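# Remove lettered cube from shelf strip and hold it aloft

## Task

Get the lettered cube that sits on one of the shelf's strips out of the shelf without moving any other strip more than slightly before the cube is clear (disturbing another strip beforehand counts as failure), then keep the cube motionless well above the table, in front of the shelf.

## Robot and tools

Robot: two arms, left_arm carrying a left hand and right_arm carrying a right hand. Their bases sit near (+0.040, +0.502, 0) m and (+0.017, -0.530, 0) m. Scene frame: origin at table-top height, halfway between the arms; +x points out over the table, +z up, and left_arm is on the +y side. Image left and right do not match these names. Cameras: cam_high, cam_low, cam_left_wrist, cam_right_wrist, each 672x504 pixels.

Hand point: a spot about 0.05 m in front of the palm. Its +z runs along the straightened fingers, +y comes out of the palm, and +x goes across the palm away from the thumb on the right hand and toward the thumb on the left. Finger centre lines are 0.06 m behind the point (-y), and straight fingertips reach 0.06 to 0.07 m past it along +z. A wrist bracket on the little-finger side can strike things, and with fingers level the wrist may hang lower than the hand.

The 28-number row, used by every motion tool: one list covering both arms, every value in [-1, 1]. Numbers 1 to 14 are left_arm, 15 to 28 right_arm. For each arm, in order: dx, dy, dz, rx, ry, rz, then little, ring, middle, index, thumb_bend, thumb_turn, force_limit, speed.
- dx..rz are relative offsets, not a pose. They are measured from that arm's Hand target at the moment the action or move begins, along the Hand target's own axes. 1.0 equals 0.6 m of travel or 180 degrees; rx, ry, rz form one rotation vector. Sending six zeros re-requests the current Hand target. Rows inside one call all count from that same start, not from each other; a new call counts from the new Hand target, so repeating an offset keeps moving.
- The six finger/thumb numbers are absolute targets: -1 open or straight, +1 curled or closed. thumb_turn -1 puts the thumb beside the palm, +1 swings it opposite the fingers. A motor only starts when its target changes by at least 0.002. To leave a hand unchanged, resend the last eight hand numbers you commanded (or, if none yet, its hand_measured plus hand_force_limit and hand_speed).
- force_limit maps -1..+1 linearly to about 0..10 N at the fingertip (0..15 N for the two thumb motors). speed goes from nearly zero at -1 up to full at +0.48 and stays full above it. Use -0.94 or slower for a gentle close.

Tools:
- execute_actions(actions, cameras): actions is a list of actions, each a table of up to 15 rows, each row lasting 1/30 s; a short table repeats its final row to fill 15. Images come back only if actions is empty or cameras names them (["all"] for all).
- move(target, speed, blend, stop_force, zero, blocking, cameras): target is one row or up to 15 rows; all rows are offsets from the same starting Hand targets. speed is top path speed in m/s, 0.002 to 3.6 (default 0.25). blend, in metres, rounds corners between listed targets (0 stops at each). stop_force, in N from 3 to 120, ends an arm's path when its wrist sensor feels that much push against the motion; zero (default true) re-zeroes before the move. blocking=false returns early, not allowed with stop_force. Paths are straight and ignore obstacles.
- wait(seconds 0 to 10), stop(), zoom_image(camera, region [x0, y0, x1, y1] in pixels, at most 504 per side), show_instructions(), zero_wrist_force(arm), finished_scene(scene = the current scene's number).

Results: per arm, end_effector_position (m), end_effector_quat_wxyz and velocities in the scene frame; Hand target (the last commanded pose after clipping, base for the next offsets); joint positions and torques; Wrist force and torque in the end effector's axes, plus the peak since the last reading. hand_measured, hand_stopped_by (moving, target, force, stalled, fault) and hand_load_n follow the six-motor order; a dropped load shows as hand_load_n near zero. A move adds a line such as done, off_target, moving, held or fault, and limits=paced (pose clipped) or limits=held (steps withheld). The hand point often stops short of the Hand target; send the remaining gap as a new offset.

Control notes: each step the commanded orientation is limited to 32 degrees from the measured one. The clearance check stops an arm coming too close to the other. Steer around an arm's own base. A grip works on objects roughly 0.035 to 0.065 m thick with the thumb turned in front; raise force_limit and send a more-closed target to squeeze more, a more-open one to loosen.

Avoid: bumping or dragging other strips before the cube is out; hard contacts, since a few hundred newtons are not needed: near 150 N of outside force or wrist torque above 24.3 N m triggers a 10 s arm stop; pushing past firm contact with a stiff arm; squeezing or hitting the other hand; swinging a held load fast; dropping the cube or letting anything leave the table. Long stretched holds heat motors (MOTOR HOT above 70 °C, forced stop at 85 °C). After the cube is lifted high in front of the shelf, hold it still before calling finished_scene.

Each tool is called after "Request:" in YAML: its name, and indented under it one key for each argument.

Reference images:

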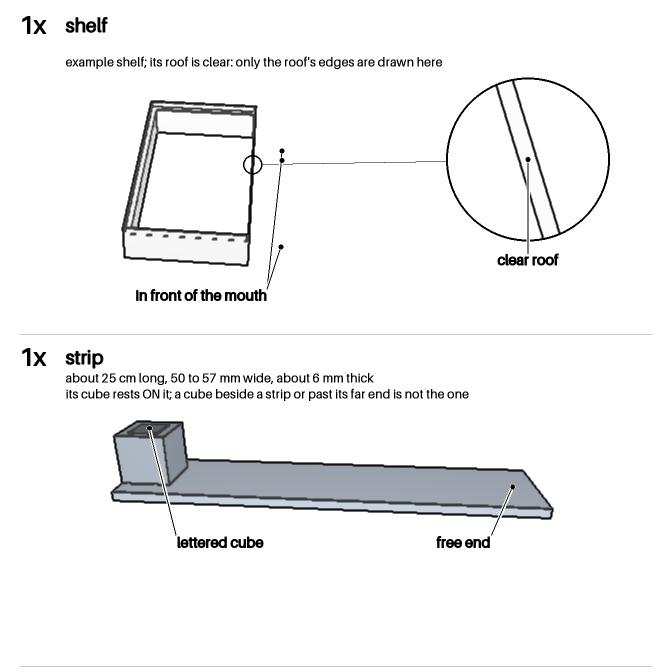

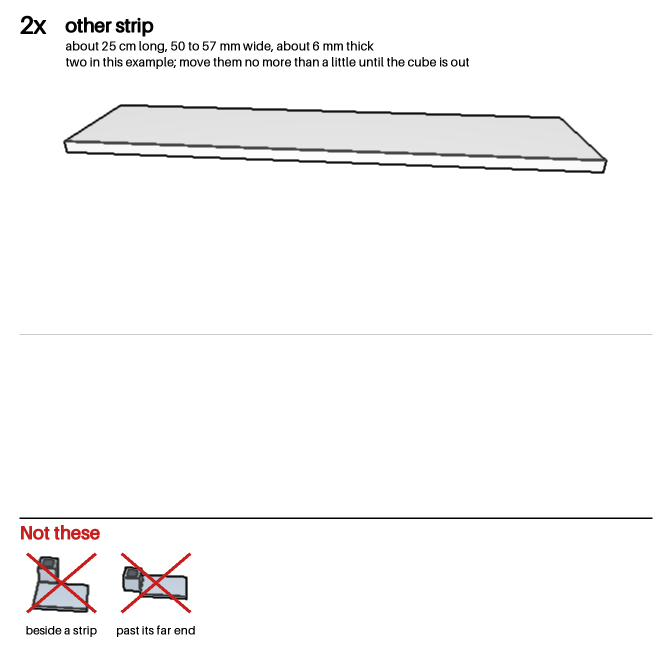

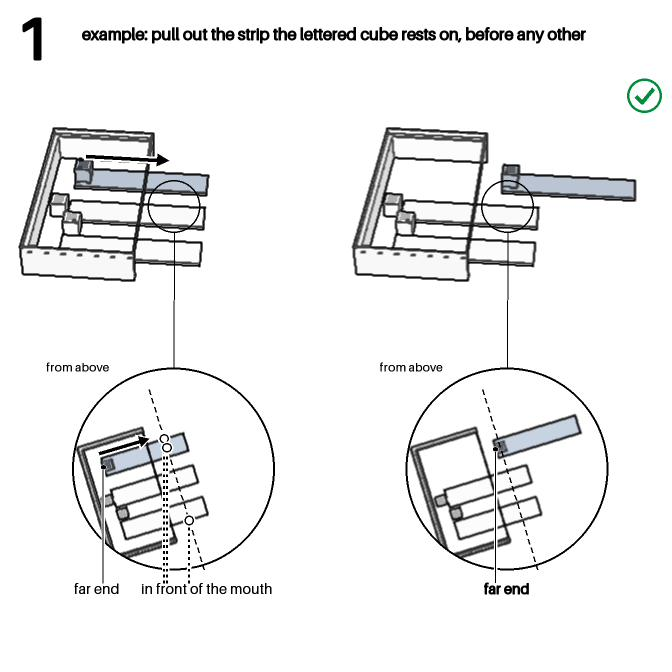

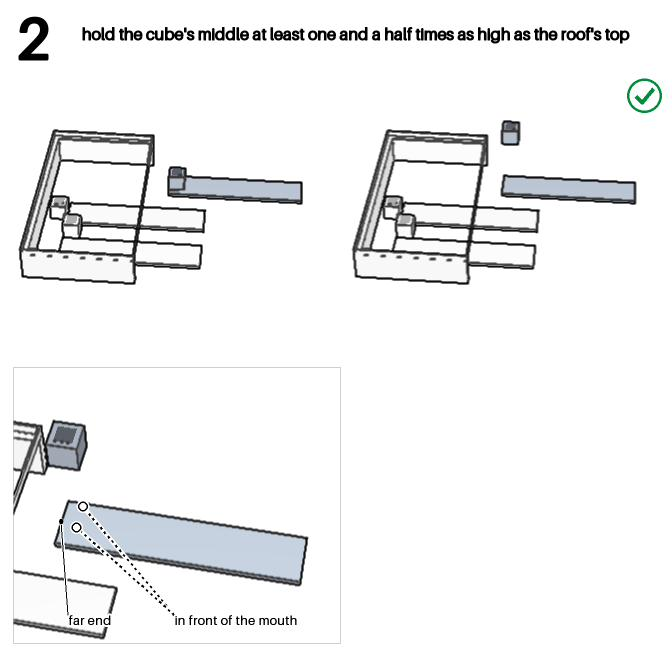

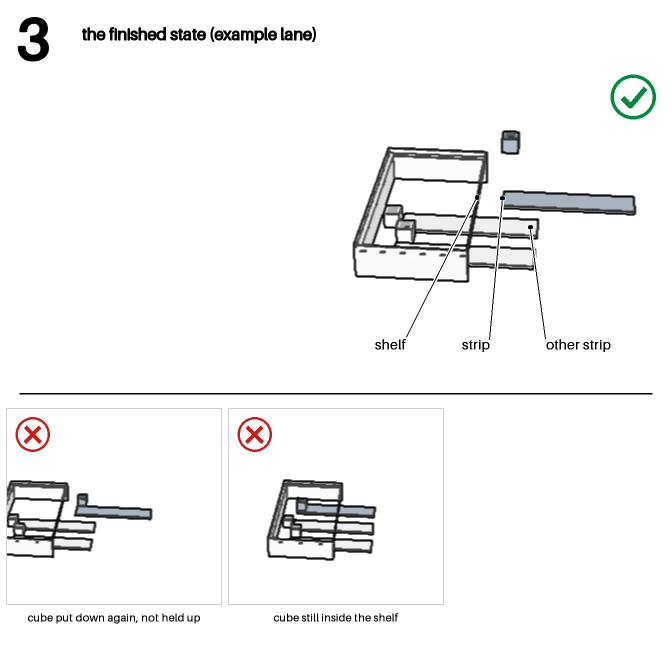

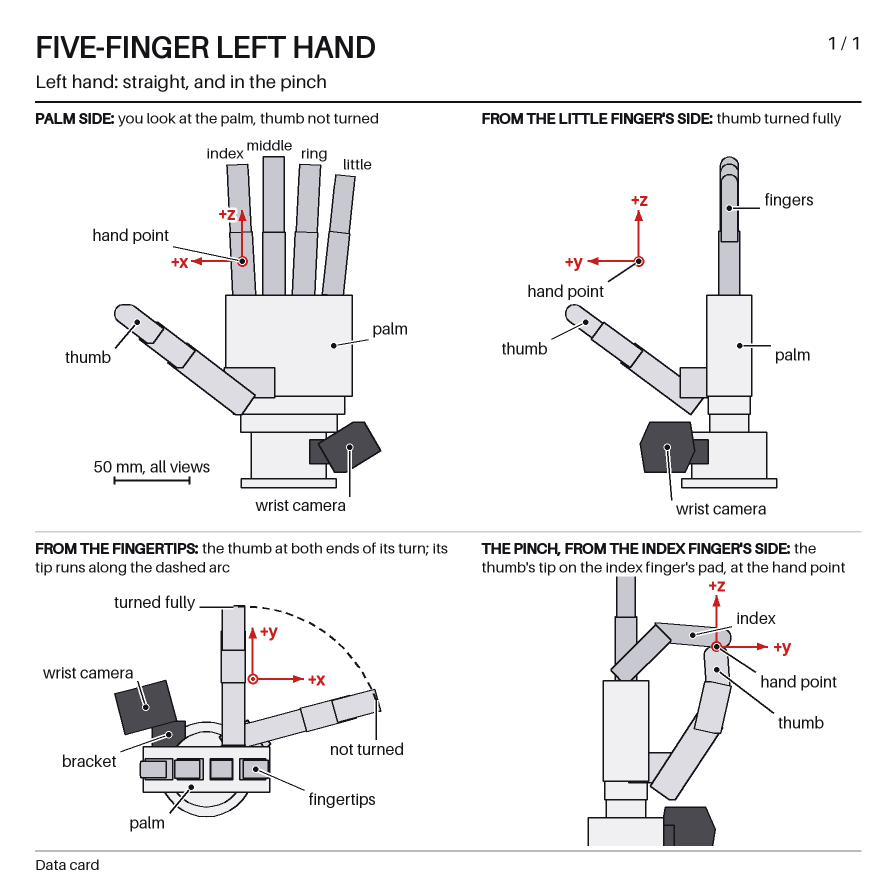

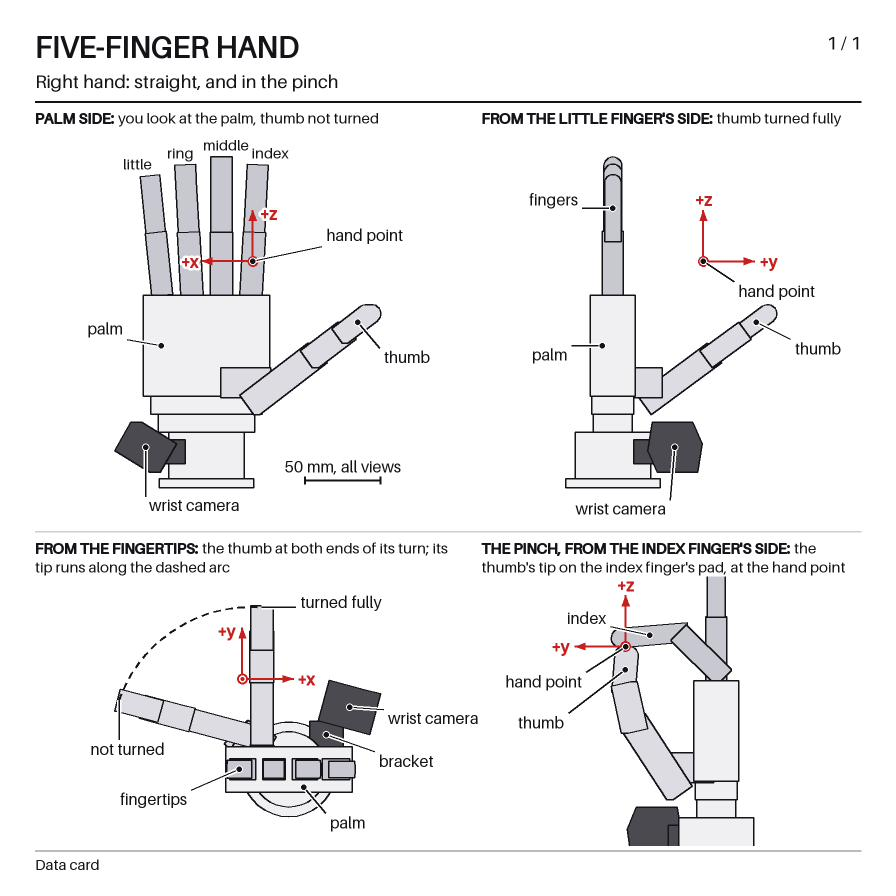

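## Session

Request:
execute_actions:
  actions: []

Scene clock: 0.00 s.
left_arm: end_effector_position=(+0.3945, +0.3420, +0.3851) hand_measured=(-1.000, -1.000, -1.000, -1.000, -1.000, -1.000) hand_load_n=(+0.0, +0.0, +0.0, +0.0, +0.0, +0.0) hand_stopped_by=(target, target, target, target, target, target) hand_force_limit=0.00 hand_speed=-0.80 end_effector_quat_wxyz=(+0.263, +0.424, +0.835, -0.232) | right_arm: end_effector_position=(-0.0949, +0.0262, +0.1057) hand_measured=(-1.000, -1.000, -1.000, -1.000, -1.000, -1.000) hand_load_n=(+0.0, +0.0, +0.0, +0.0, +0.0, +0.0) hand_stopped_by=(target, target, target, target, target, target) hand_force_limit=0.00 hand_speed=-0.80 end_effector_quat_wxyz=(+0.081, +0.793, -0.589, -0.132)
Joint positions: left_arm=[3.44 -1.426 -1.648 1.565 -0.857 -0.349] | right_arm=[1.297 -0.883 1.345 1.178 1.267 -2.177]
Joint velocities: within noise
Joint torques (N m): no reading
Wrist force (N): no reading
Wrist torque (N m): no reading
Wrist force, peak (N): no reading
Hand target: left_arm +0.3945, +0.3420, +0.3851; +0.263, +0.424, +0.835, -0.232 | right_arm -0.0949, +0.0262, +0.1057; +0.081, +0.793, -0.589, -0.132

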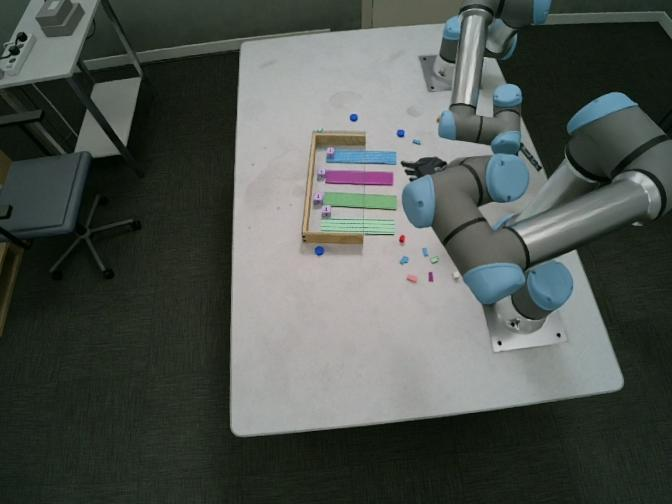

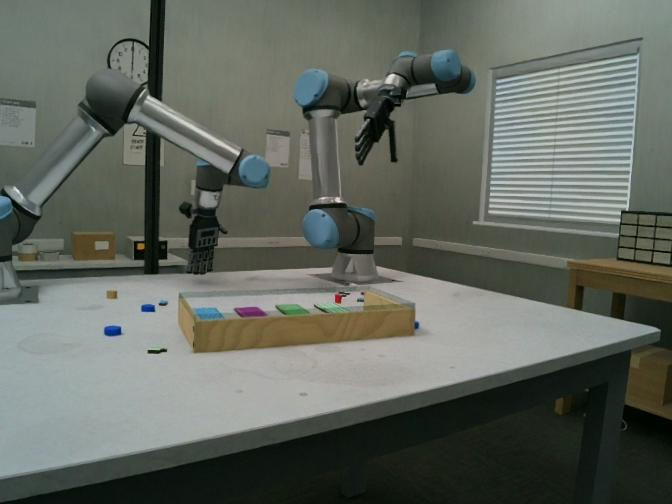

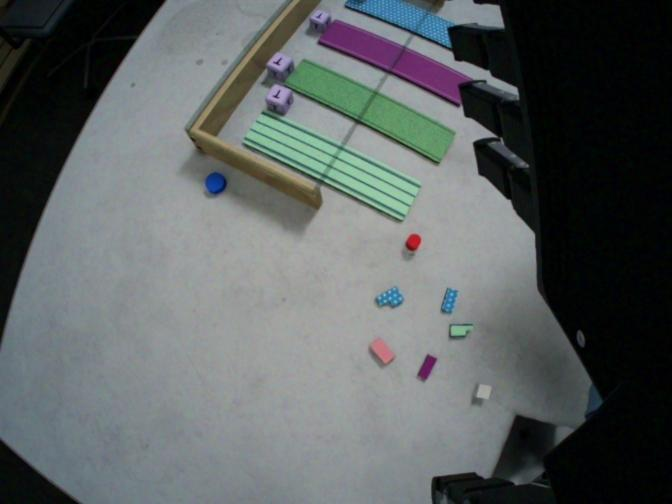

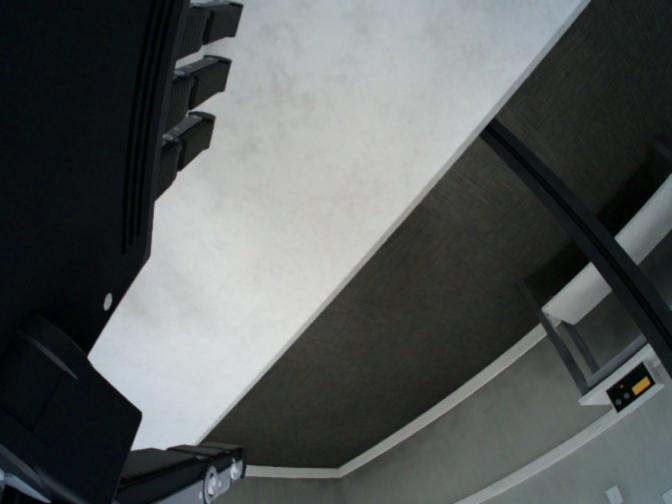

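Request:
zoom_image:
  camera: "cam_high"
  region: [290, 120, 450, 250]

Request:
zoom_image:
  camera: "cam_low"
  region: [160, 260, 430, 370]

Request:
zoom_image:
  camera: "cam_left_wrist"
  region: [180, 0, 500, 240]

Scaled by 3.150.

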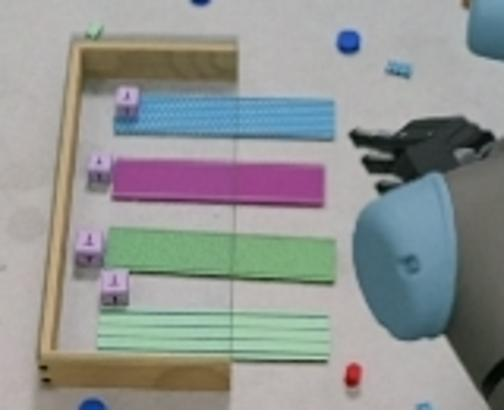

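Scaled by 1.867.

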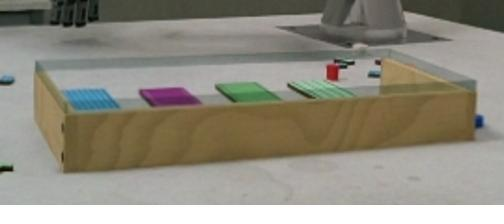

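Scaled by 1.575 from the camera's 672x504 image, which has a finer 960x720 frame.

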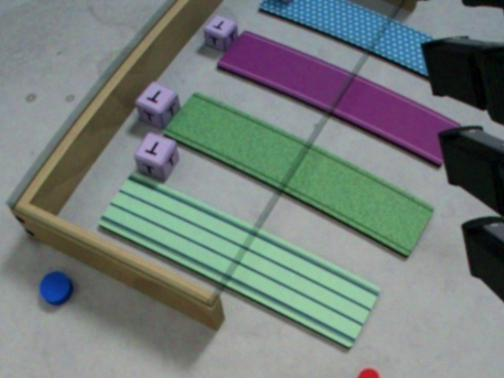

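Request:
move:
  target:
    - [0,0,0,0,0,0,-1,-1,-1,-1,-1,-1,0,-0.8,-0.0275,0.0686,-0.23,0,0,0,-1,-1,-1,-1,-1,1,0,0]
    - [0,0,0,0,0,0,-1,-1,-1,-1,-1,-1,0,-0.8,0.289,-0.6387,-0.4595,0.0953,-0.0695,0.6381,-1,-1,-1,-1,-1,1,0,0]
  blend: 0.05
  speed: 0.35
  cameras: ["all"]

Scene clock: 179.67 s.
left_arm: end_effector_position=(+0.3945, +0.3420, +0.3851) hand_measured=(-1.000, -1.000, -1.000, -1.000, -1.000, -1.000) hand_load_n=(+0.0, +0.0, +0.0, +0.0, +0.0, +0.0) hand_stopped_by=(target, target, target, target, target, target) hand_force_limit=0.00 hand_speed=-0.80 end_effector_quat_wxyz=(+0.263, +0.424, +0.835, -0.232) | right_arm: end_effector_position=(+0.3861, -0.0342, +0.2393) hand_measured=(-1.000, -1.000, -1.000, -1.000, -1.000, +1.000) hand_load_n=(+0.0, +0.0, +0.0, +0.0, +0.0, +0.0) hand_stopped_by=(target, target, target, target, target, target) hand_force_limit=0.00 hand_speed=0.00 end_effector_quat_wxyz=(+0.000, +0.079, +0.997, +0.000)
Joint positions: left_arm=[3.44 -1.426 -1.648 1.565 -0.857 -0.349] | right_arm=[0.713 -0.965 1.023 1.514 1.571 -0.727]
Joint torques (N m): left_arm=[0.75 10.92 17.22 -2.43 1.06 0.14] | right_arm=[3.05 -38.91 -24.03 1.65 -2.79 1.83]
Wrist force (N): left_arm=[-0.3 -0.1 0.2] | right_arm=[-0.3 -0.5 0.3]
Wrist torque (N m): left_arm=[-0.03 0.05 -0.01] | right_arm=[-0.07 0.08 -0.04]
Wrist force, peak (N): left_arm=[-0.4 -0.2 0.3] | right_arm=[0.2 -1.0 2.4]
Hand target: left_arm +0.3945, +0.3420, +0.3851; +0.263, +0.424, +0.835, -0.232 | right_arm +0.3862, -0.0342, +0.2393; +0.000, +0.079, +0.997, +0.000
Off the commanded pose: left_arm 0.000 m, 0 deg | right_arm 0.000 m, 0 deg.
move: done
camera_calibration:
cam_right_wrist: T_world_to_cam=[[-0.145287, 0.988852, -0.0326081, 0.099459], [0.835087, 0.140237, 0.531943, -0.445304], [0.530585, 0.050054, -0.846152, 0.114848], [0, 0, 0, 1]] pos_world=[0.325382, -0.0416508, 0.337298]

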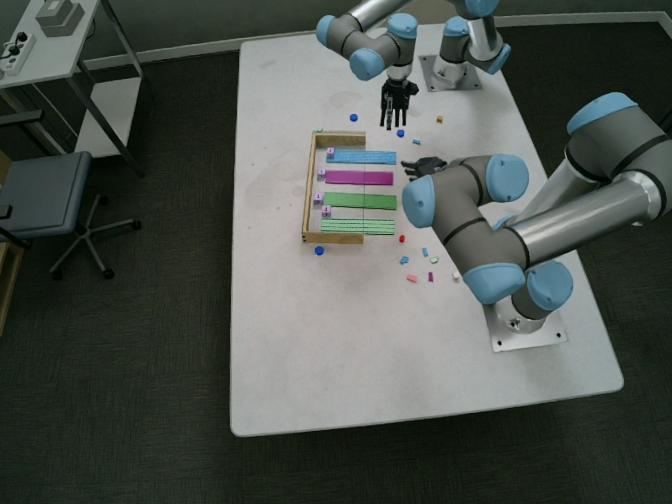

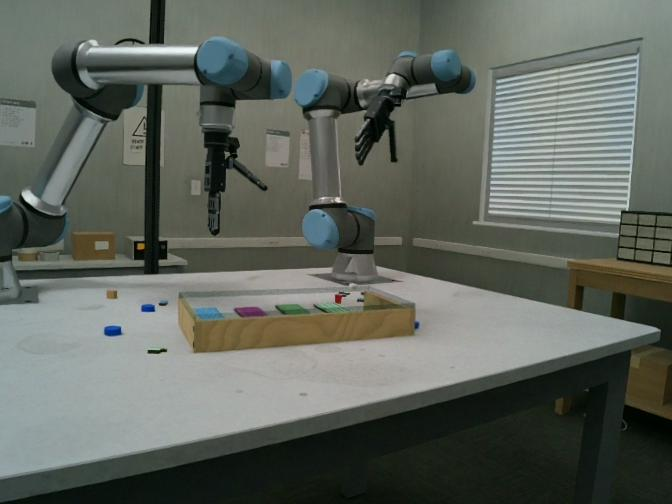

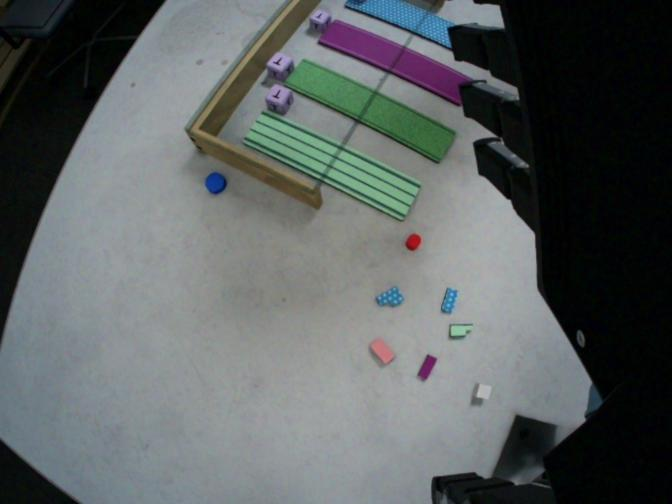

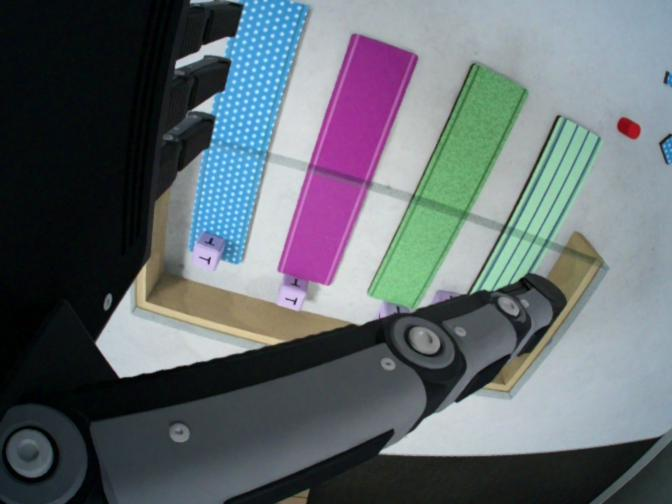

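Request:
zoom_image:
  camera: "cam_right_wrist"
  region: [120, 0, 440, 300]

Request:
zoom_image:
  camera: "cam_high"
  region: [290, 60, 450, 200]

Scaled by 1.575 from the camera's 672x504 image, which has a finer 960x720 frame.

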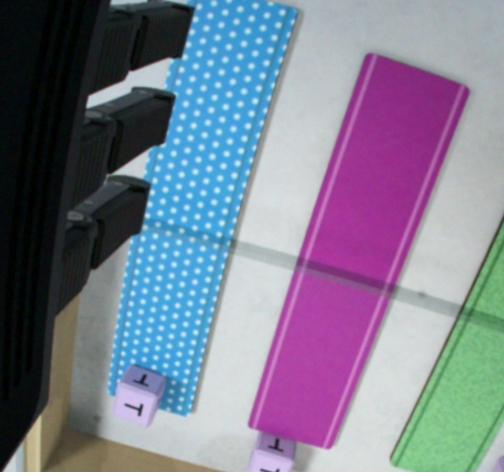

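Scaled by 3.150.

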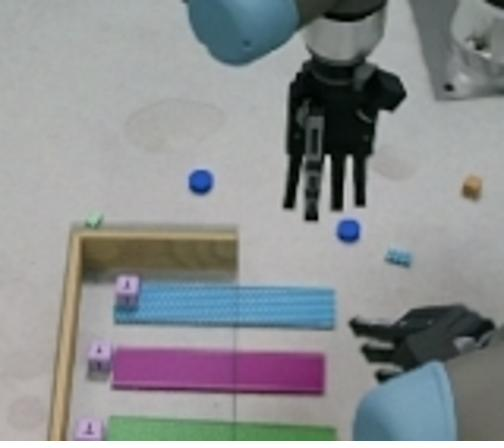

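Request:
move:
  target: [0,0,0,0,0,0,-1,-1,-1,-1,-1,-1,0,-0.8,-0.006,-0.0372,0.2167,0,0,0,-1,-1,-1,-1,-1,1,0,0]
  speed: 0.15
  cameras: ["cam_low","cam_right_wrist"]

Request:
zoom_image:
  camera: "cam_right_wrist"
  region: [120, 0, 440, 300]

Request:
zero_wrist_force:
  arm: "right_arm"

Scene clock: 245.10 s.
left_arm: end_effector_position=(+0.3945, +0.3420, +0.3851) hand_measured=(-1.000, -1.000, -1.000, -1.000, -1.000, -1.000) hand_load_n=(+0.0, +0.0, +0.0, +0.0, +0.0, +0.0) hand_stopped_by=(target, target, target, target, target, target) hand_force_limit=0.00 hand_speed=-0.80 end_effector_quat_wxyz=(+0.263, +0.424, +0.835, -0.232) | right_arm: end_effector_position=(+0.3861, -0.0569, +0.1093) hand_measured=(-1.000, -1.000, -1.000, -1.000, -1.000, +1.000) hand_load_n=(+0.0, +0.0, +0.0, -0.5, +0.0, +0.0) hand_stopped_by=(target, target, target, target, target, target) hand_force_limit=0.00 hand_speed=0.00 end_effector_quat_wxyz=(+0.000, +0.079, +0.997, +0.000)
Joint positions: left_arm=[3.44 -1.426 -1.648 1.565 -0.857 -0.349] | right_arm=[0.679 -0.939 1.321 1.19 1.571 -0.761]
Joint torques (N m): left_arm=[0.97 10.77 17.75 -2.21 1.09 0.22] | right_arm=[6.48 -46.86 -14.19 0.99 -2.13 1.92]
Wrist force (N): left_arm=[0.0 -0.2 0.2] | right_arm=[-0.4 -0.4 -0.2]
Wrist torque (N m): left_arm=[-0.05 0.00 0.00] | right_arm=[-0.06 0.10 -0.06]
Wrist force, peak (N): left_arm=[-0.4 -0.3 0.3] | right_arm=[-0.4 -1.1 1.4]
Hand target: left_arm +0.3945, +0.3420, +0.3851; +0.263, +0.424, +0.835, -0.232 | right_arm +0.3861, -0.0568, +0.1093; +0.000, +0.079, +0.997, +0.000
Off the commanded pose: left_arm 0.000 m, 0 deg | right_arm 0.000 m, 0 deg.
move: done
camera_calibration:
cam_right_wrist: T_world_to_cam=[[-0.144964, 0.988895, -0.0327336, 0.117593], [0.835214, 0.140039, 0.531796, -0.373045], [0.530475, 0.0497518, -0.846239, 0.0061042], [0, 0, 0, 1]] pos_world=[0.325381, -0.0643504, 0.207399]
Images, in order (width x height): cam_low 672x504, cam_right_wrist 672x504.

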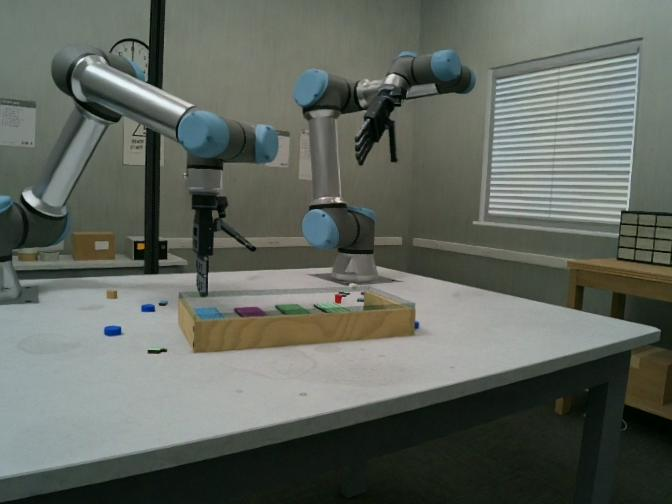

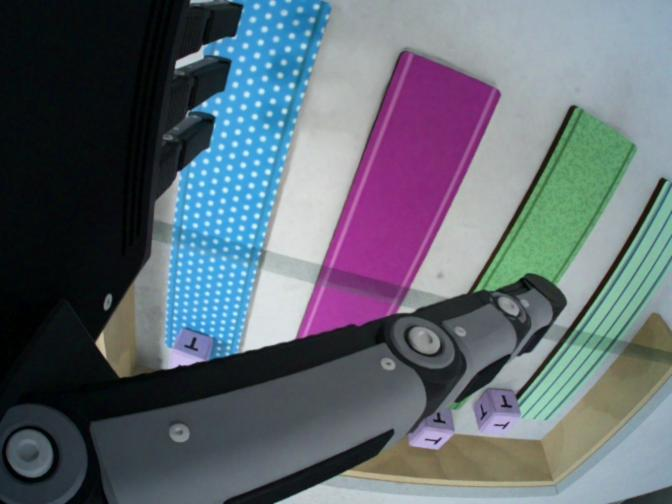

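Scaled by 1.575 from the camera's 672x504 image, which has a finer 960x720 frame.

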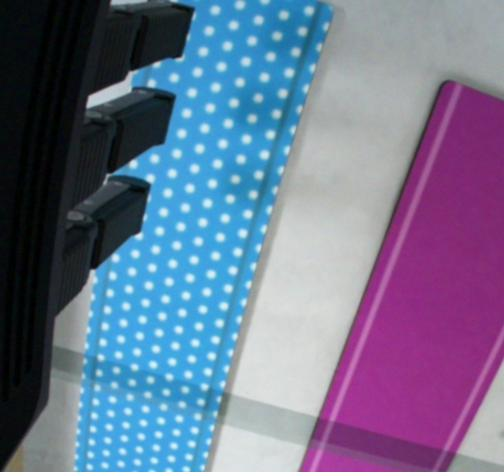

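Wrist force sensor zeroed.

Request:
move:
  target: [0,0,0,0,0,0,-1,-1,-1,-1,-1,-1,0,-0.8,0,0,0.075,0,0,0,-1,-1,-1,-1,-1,1,0,0]
  speed: 0.02
  stop_force: 6
  cameras: ["cam_low","cam_right_wrist"]

Scene clock: 251.03 s.
left_arm: end_effector_position=(+0.3945, +0.3420, +0.3851) hand_measured=(-1.000, -1.000, -1.000, -1.000, -1.000, -1.000) hand_load_n=(+0.0, +0.5, +0.0, +0.0, +0.0, +0.0) hand_stopped_by=(target, target, target, target, target, target) hand_force_limit=0.00 hand_speed=-0.80 end_effector_quat_wxyz=(+0.263, +0.424, +0.835, -0.232) | right_arm: end_effector_position=(+0.3861, -0.0569, +0.0766) hand_measured=(-1.000, -1.000, -1.000, -1.000, -1.000, +1.000) hand_load_n=(+0.0, +0.0, -0.5, +0.0, +0.0, +0.0) hand_stopped_by=(target, target, target, target, target, target) hand_force_limit=0.00 hand_speed=0.00 end_effector_quat_wxyz=(+0.000, +0.079, +0.997, +0.000)
Joint positions: left_arm=[3.44 -1.426 -1.648 1.565 -0.857 -0.349] | right_arm=[0.679 -0.907 1.357 1.122 1.571 -0.761]
Joint torques (N m): left_arm=[-0.15 9.98 17.29 -2.26 1.15 0.25] | right_arm=[6.07 -47.41 -23.54 0.91 -2.1 2.01]
Wrist force (N, zeroed by zero_wrist_force on right_arm): left_arm=[-0.1 -0.1 0.2] | right_arm=[-1.1 -0.1 -4.9]
Wrist torque (N m, zeroed by zero_wrist_force on right_arm): left_arm=[-0.04 0.02 0.00] | right_arm=[0.23 0.06 -0.07]
Wrist force, peak (N, zeroed by zero_wrist_force on right_arm): left_arm=[-0.5 -0.3 0.2] | right_arm=[-0.6 0.0 -25.5]
Hand target: left_arm +0.3945, +0.3420, +0.3851; +0.263, +0.424, +0.835, -0.232 | right_arm +0.3861, -0.0568, +0.0766; +0.000, +0.079, +0.997, +0.000 (not the last commanded pose)
Off the commanded pose: left_arm 0.000 m, 0 deg | right_arm 0.012 m, 0 deg.
move: contact (right_arm)
camera_calibration:
cam_right_wrist: T_world_to_cam=[[-0.145014, 0.988891, -0.0326514, 0.116425], [0.835178, 0.140034, 0.531853, -0.355668], [0.530517, 0.0498565, -0.846207, -0.0215857], [0, 0, 0, 1]] pos_world=[0.325381, -0.0642502, 0.174698]
Images, in order (width x height): cam_low 672x504, cam_right_wrist 672x504.

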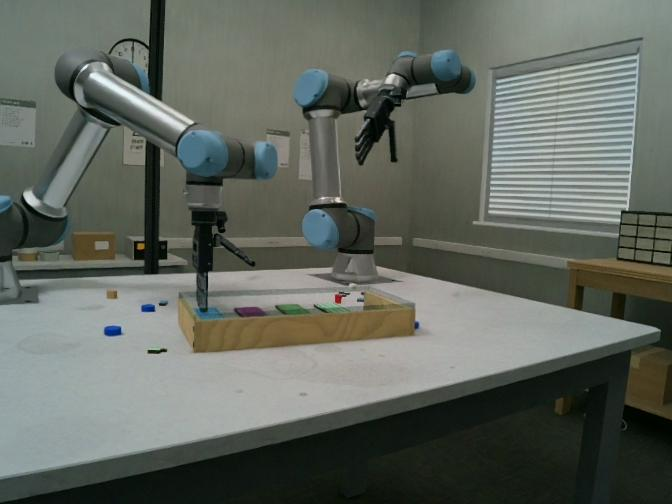

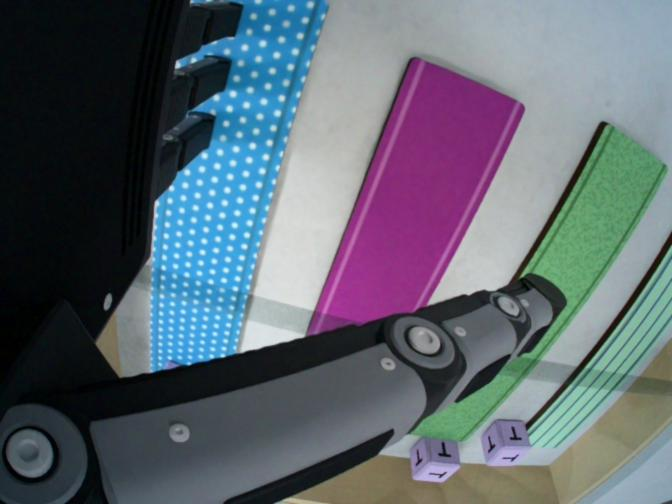

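Request:
move:
  target: [0,0,0,0,0,0,-1,-1,-1,-1,-1,-1,0,-0.8,0.033,0,0,0,0,0,-1,-1,-1,-1,-1,1,0,0]
  speed: 0.04
  cameras: ["cam_high","cam_right_wrist"]

Request:
zoom_image:
  camera: "cam_high"
  region: [290, 120, 450, 250]

Scene clock: 258.93 s.
left_arm: end_effector_position=(+0.3945, +0.3420, +0.3851) hand_measured=(-1.000, -1.000, -1.000, -1.000, -1.000, -1.000) hand_load_n=(+0.0, +0.0, +0.0, +0.0, +0.0, +0.0) hand_stopped_by=(target, target, target, target, target, target) hand_force_limit=0.00 hand_speed=-0.80 end_effector_quat_wxyz=(+0.263, +0.424, +0.835, -0.232) | right_arm: end_effector_position=(+0.3664, -0.0537, +0.0767) hand_measured=(-1.000, -1.000, -1.000, -1.000, -1.000, +1.000) hand_load_n=(+0.0, +0.0, +0.0, +0.0, +0.0, +0.0) hand_stopped_by=(target, target, target, target, target, target) hand_force_limit=0.00 hand_speed=0.00 end_effector_quat_wxyz=(+0.000, +0.079, +0.997, +0.000) end_effector_velocity=(+0.002, +0.000, +0.001) end_effector_angular_velocity=(+0.001, -0.001, +0.004)
Joint positions: left_arm=[3.44 -1.426 -1.648 1.565 -0.857 -0.349] | right_arm=[0.707 -0.928 1.394 1.106 1.571 -0.732]
Joint velocities: left_arm=[within noise] | right_arm=[-0.004 0.001 -0.005 0.003 0 -0.007]
Joint torques (N m): left_arm=[-0.35 10.86 17.25 -2.33 1.04 0.35] | right_arm=[-7.32 -32.93 -23.88 3.41 -2.46 -1.86]
Wrist force (N, zeroed by zero_wrist_force on right_arm): left_arm=[-0.1 -0.1 0.2] | right_arm=[0.6 0.3 -1.1]
Wrist torque (N m, zeroed by zero_wrist_force on right_arm): left_arm=[-0.04 0.01 0.00] | right_arm=[0.13 0.03 -0.04]
Wrist force, peak (N, zeroed by zero_wrist_force on right_arm): left_arm=[-0.4 -0.3 0.3] | right_arm=[-1.2 0.6 -5.0]
Hand target: left_arm +0.3945, +0.3420, +0.3851; +0.263, +0.424, +0.835, -0.232 | right_arm +0.3665, -0.0537, +0.0767; +0.000, +0.079, +0.997, +0.000
Off the commanded pose: left_arm 0.000 m, 0 deg | right_arm 0.000 m, 0 deg.
move: done
camera_calibration:
cam_right_wrist: T_world_to_cam=[[-0.14489, 0.988914, -0.0324948, 0.110438], [0.835083, 0.139835, 0.532056, -0.339668], [0.530701, 0.0499538, -0.846085, -0.011362], [0, 0, 0, 1]] pos_world=[0.305682, -0.061149, 0.174698]
Images, in order (width x height): cam_high 672x504, cam_right_wrist 672x504.

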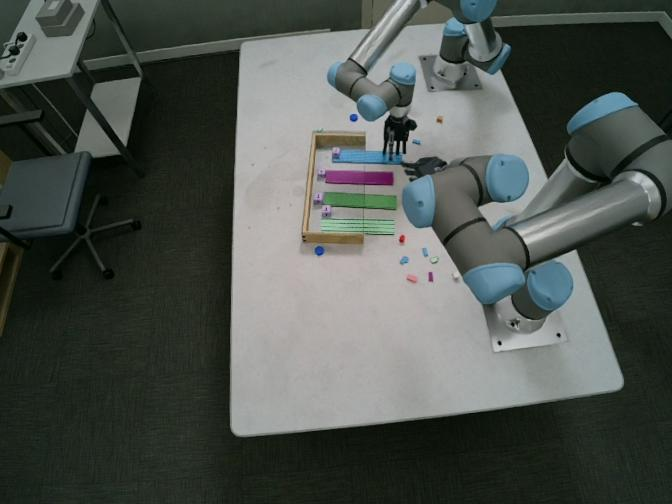

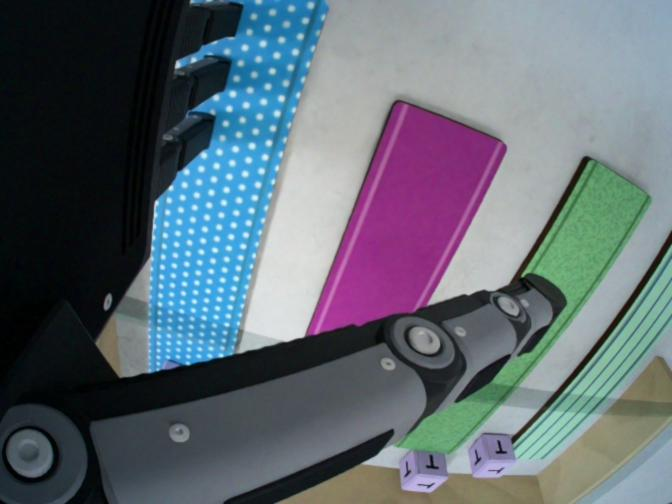

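Scaled by 3.150.

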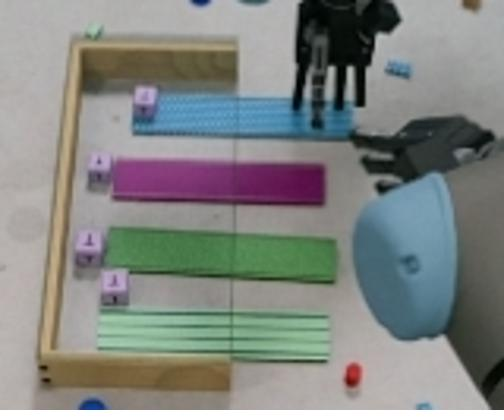

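Request:
move:
  target: [0,0,0,0,0,0,-1,-1,-1,-1,-1,-1,0,-0.8,0.0667,0,0.001,0,0,0,-1,-1,-1,-1,-1,1,0,0]
  speed: 0.05
  cameras: ["cam_high"]

Request:
zoom_image:
  camera: "cam_high"
  region: [290, 120, 450, 250]

Scene clock: 279.73 s.
left_arm: end_effector_position=(+0.3945, +0.3420, +0.3851) hand_measured=(-1.000, -1.000, -1.000, -1.000, -1.000, -1.000) hand_load_n=(+0.0, +0.0, +0.0, +0.0, +0.0, +0.0) hand_stopped_by=(target, target, target, target, target, target) hand_force_limit=0.00 hand_speed=-0.80 end_effector_quat_wxyz=(+0.263, +0.424, +0.835, -0.232) | right_arm: end_effector_position=(+0.3269, -0.0474, +0.0761) hand_measured=(-1.000, -1.000, -1.000, -1.000, -1.000, +1.000) hand_load_n=(+0.0, +0.0, +0.0, +0.0, +0.0, +0.0) hand_stopped_by=(target, target, target, target, target, target) hand_force_limit=0.00 hand_speed=0.00 end_effector_quat_wxyz=(+0.000, +0.079, +0.997, +0.000) end_effector_velocity=(+0.002, -0.001, -0.001) end_effector_angular_velocity=(-0.002, +0.004, +0.003)
Joint positions: left_arm=[3.44 -1.426 -1.648 1.565 -0.857 -0.349] | right_arm=[0.769 -0.965 1.458 1.079 1.571 -0.671]
Joint velocities: left_arm=[within noise] | right_arm=[-0.005 0.005 -0.004 0.004 -0.001 -0.008]
Joint torques (N m): left_arm=[-0.03 10.37 17.51 -2.17 1.09 0.27] | right_arm=[-6.42 -22.25 -21.33 1.77 -2.21 -1.62]
Wrist force (N, zeroed by zero_wrist_force on right_arm): left_arm=[-0.2 -0.2 -0.1] | right_arm=[1.7 0.2 -16.6]
Wrist torque (N m, zeroed by zero_wrist_force on right_arm): left_arm=[-0.02 0.03 -0.01] | right_arm=[1.02 0.45 0.09]
Wrist force, peak (N, zeroed by zero_wrist_force on right_arm): left_arm=[-0.4 -0.3 0.1] | right_arm=[-3.3 0.0 -17.5]
Hand target: left_arm +0.3945, +0.3420, +0.3851; +0.263, +0.424, +0.835, -0.232 | right_arm +0.3270, -0.0474, +0.0761; +0.000, +0.079, +0.997, +0.000
Off the commanded pose: left_arm 0.000 m, 0 deg | right_arm 0.000 m, 0 deg.
move: done
Images, in order (width x height): cam_high 672x504.

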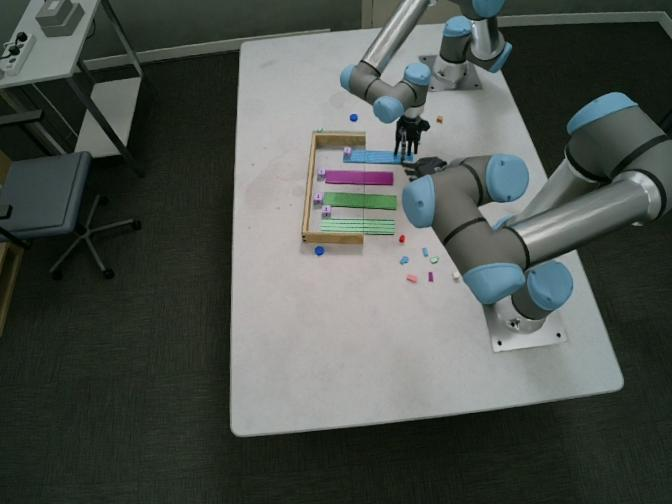

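Scaled by 3.150.

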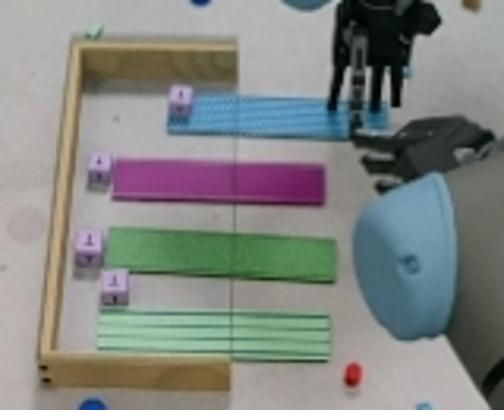

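Request:
move:
  target: [0,0,0,0,0,0,-1,-1,-1,-1,-1,-1,0,-0.8,0.1167,0,-0.0004,0,0,0,-1,-1,-1,-1,-1,1,0,0]
  speed: 0.06
  cameras: ["cam_high"]

Request:
zoom_image:
  camera: "cam_high"
  region: [290, 120, 450, 250]

Scene clock: 286.30 s.
left_arm: end_effector_position=(+0.3945, +0.3420, +0.3851) hand_measured=(-1.000, -1.000, -1.000, -1.000, -1.000, -1.000) hand_load_n=(-0.5, +0.0, +0.0, +0.0, +0.5, +0.0) hand_stopped_by=(target, target, target, target, target, target) hand_force_limit=0.00 hand_speed=-0.80 end_effector_quat_wxyz=(+0.263, +0.424, +0.835, -0.232) | right_arm: end_effector_position=(+0.2578, -0.0364, +0.0764) hand_measured=(-1.000, -1.000, -1.000, -1.000, -1.000, +1.000) hand_load_n=(+0.0, +0.0, +0.0, +0.0, +0.0, +0.0) hand_stopped_by=(target, target, target, target, target, target) hand_force_limit=0.00 hand_speed=0.00 end_effector_quat_wxyz=(+0.000, +0.079, +0.997, +0.000)
Joint positions: left_arm=[3.44 -1.426 -1.648 1.565 -0.857 -0.349] | right_arm=[0.889 -1.015 1.541 1.045 1.57 -0.55]
Joint torques (N m): left_arm=[-0.13 10.91 17.82 -2.5 1.17 0.2] | right_arm=[-6.69 -26.55 -23.04 2.96 -1.92 -1.83]
Wrist force (N, zeroed by zero_wrist_force on right_arm): left_arm=[-0.1 -0.2 0.2] | right_arm=[1.1 -0.2 -4.8]
Wrist torque (N m, zeroed by zero_wrist_force on right_arm): left_arm=[-0.05 0.02 -0.01] | right_arm=[0.33 0.15 0.14]
Wrist force, peak (N, zeroed by zero_wrist_force on right_arm): left_arm=[-0.5 -0.3 0.1] | right_arm=[-4.7 0.0 -19.2]
Hand target: left_arm +0.3945, +0.3420, +0.3851; +0.263, +0.424, +0.835, -0.232 | right_arm +0.2579, -0.0364, +0.0764; +0.000, +0.079, +0.997, +0.000
Off the commanded pose: left_arm 0.000 m, 0 deg | right_arm 0.000 m, 0 deg.
move: done
Images, in order (width x height): cam_high 672x504.

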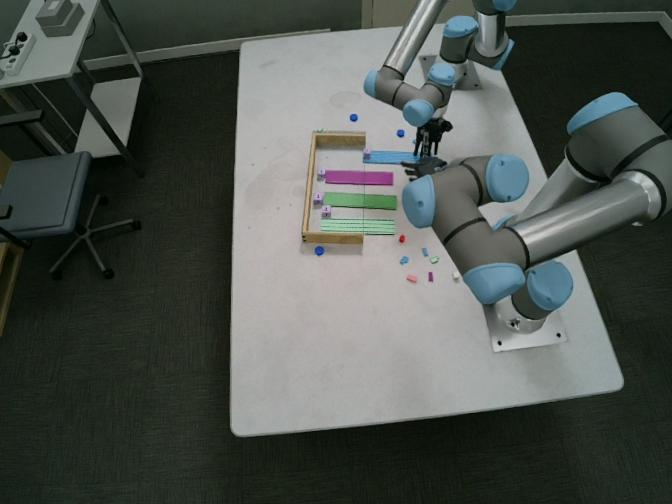

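Scaled by 3.150.

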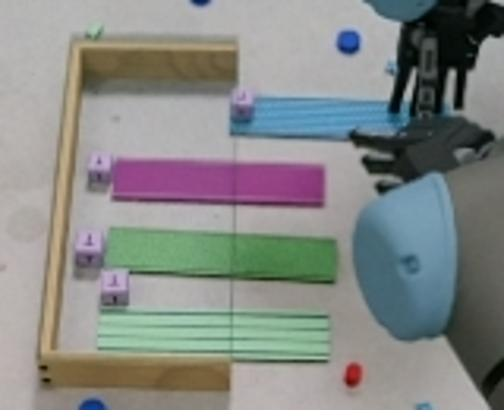

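Request:
move:
  target: [0,0,0,0,0,0,-1,-1,-1,-1,-1,-1,0,-0.8,0.1167,0,0.0001,0,0,0,-1,-1,-1,-1,-1,1,0,0]
  speed: 0.06
  cameras: ["cam_high","cam_right_wrist"]

Request:
zoom_image:
  camera: "cam_high"
  region: [310, 110, 470, 240]

Scene clock: 293.40 s.
left_arm: end_effector_position=(+0.3945, +0.3420, +0.3851) hand_measured=(-1.000, -1.000, -1.000, -1.000, -1.000, -1.000) hand_load_n=(+0.0, +0.0, +0.0, +0.5, +0.0, +0.0) hand_stopped_by=(target, target, target, target, target, target) hand_force_limit=0.00 hand_speed=-0.80 end_effector_quat_wxyz=(+0.263, +0.424, +0.835, -0.232) | right_arm: end_effector_position=(+0.1887, -0.0253, +0.0764) hand_measured=(-1.000, -1.000, -1.000, -1.000, -1.000, +1.000) hand_load_n=(+0.0, +0.0, +0.0, +0.0, +0.0, +0.0) hand_stopped_by=(target, target, target, target, target, target) hand_force_limit=0.00 hand_speed=0.00 end_effector_quat_wxyz=(+0.000, +0.079, +0.997, +0.000)
Joint positions: left_arm=[3.44 -1.426 -1.648 1.565 -0.857 -0.349] | right_arm=[1.025 -1.044 1.589 1.026 1.57 -0.414]
Joint torques (N m): left_arm=[1.21 11.18 17.09 -2.36 1.22 0.3] | right_arm=[-6.01 -28.09 -21.78 2.61 -1.84 -1.89]
Wrist force (N, zeroed by zero_wrist_force on right_arm): left_arm=[-0.2 -0.1 0.2] | right_arm=[0.9 0.3 -4.4]
Wrist torque (N m, zeroed by zero_wrist_force on right_arm): left_arm=[-0.03 0.04 -0.01] | right_arm=[0.33 0.16 0.13]
Wrist force, peak (N, zeroed by zero_wrist_force on right_arm): left_arm=[-0.4 -0.3 0.3] | right_arm=[-1.7 0.2 -7.2]
Hand target: left_arm +0.3945, +0.3420, +0.3851; +0.263, +0.424, +0.835, -0.232 | right_arm +0.1887, -0.0253, +0.0764; +0.000, +0.079, +0.997, +0.000
Off the commanded pose: left_arm 0.000 m, 0 deg | right_arm 0.000 m, 0 deg.
move: done
camera_calibration:
cam_right_wrist: T_world_to_cam=[[-0.144975, 0.988901, -0.0325276, 0.0566128], [0.835142, 0.13993, 0.531938, -0.195069], [0.530586, 0.0499525, -0.846158, 0.0812993], [0, 0, 0, 1]] pos_world=[0.127981, -0.0327495, 0.174398]
Images, in order (width x height): cam_high 672x504, cam_right_wrist 672x504.

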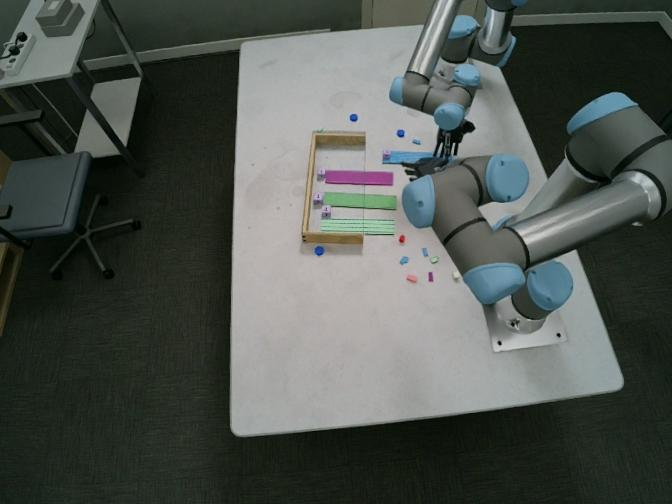

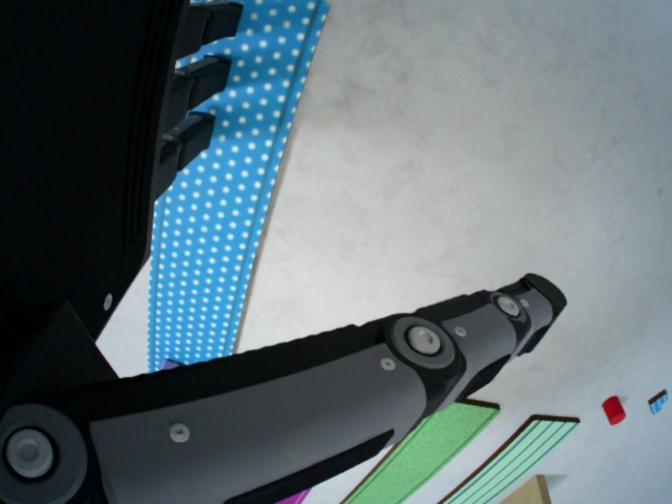

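Scaled by 3.150.

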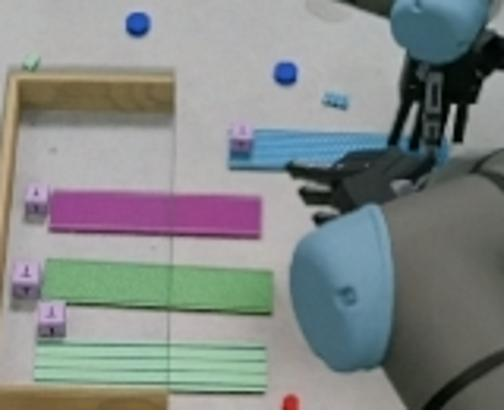

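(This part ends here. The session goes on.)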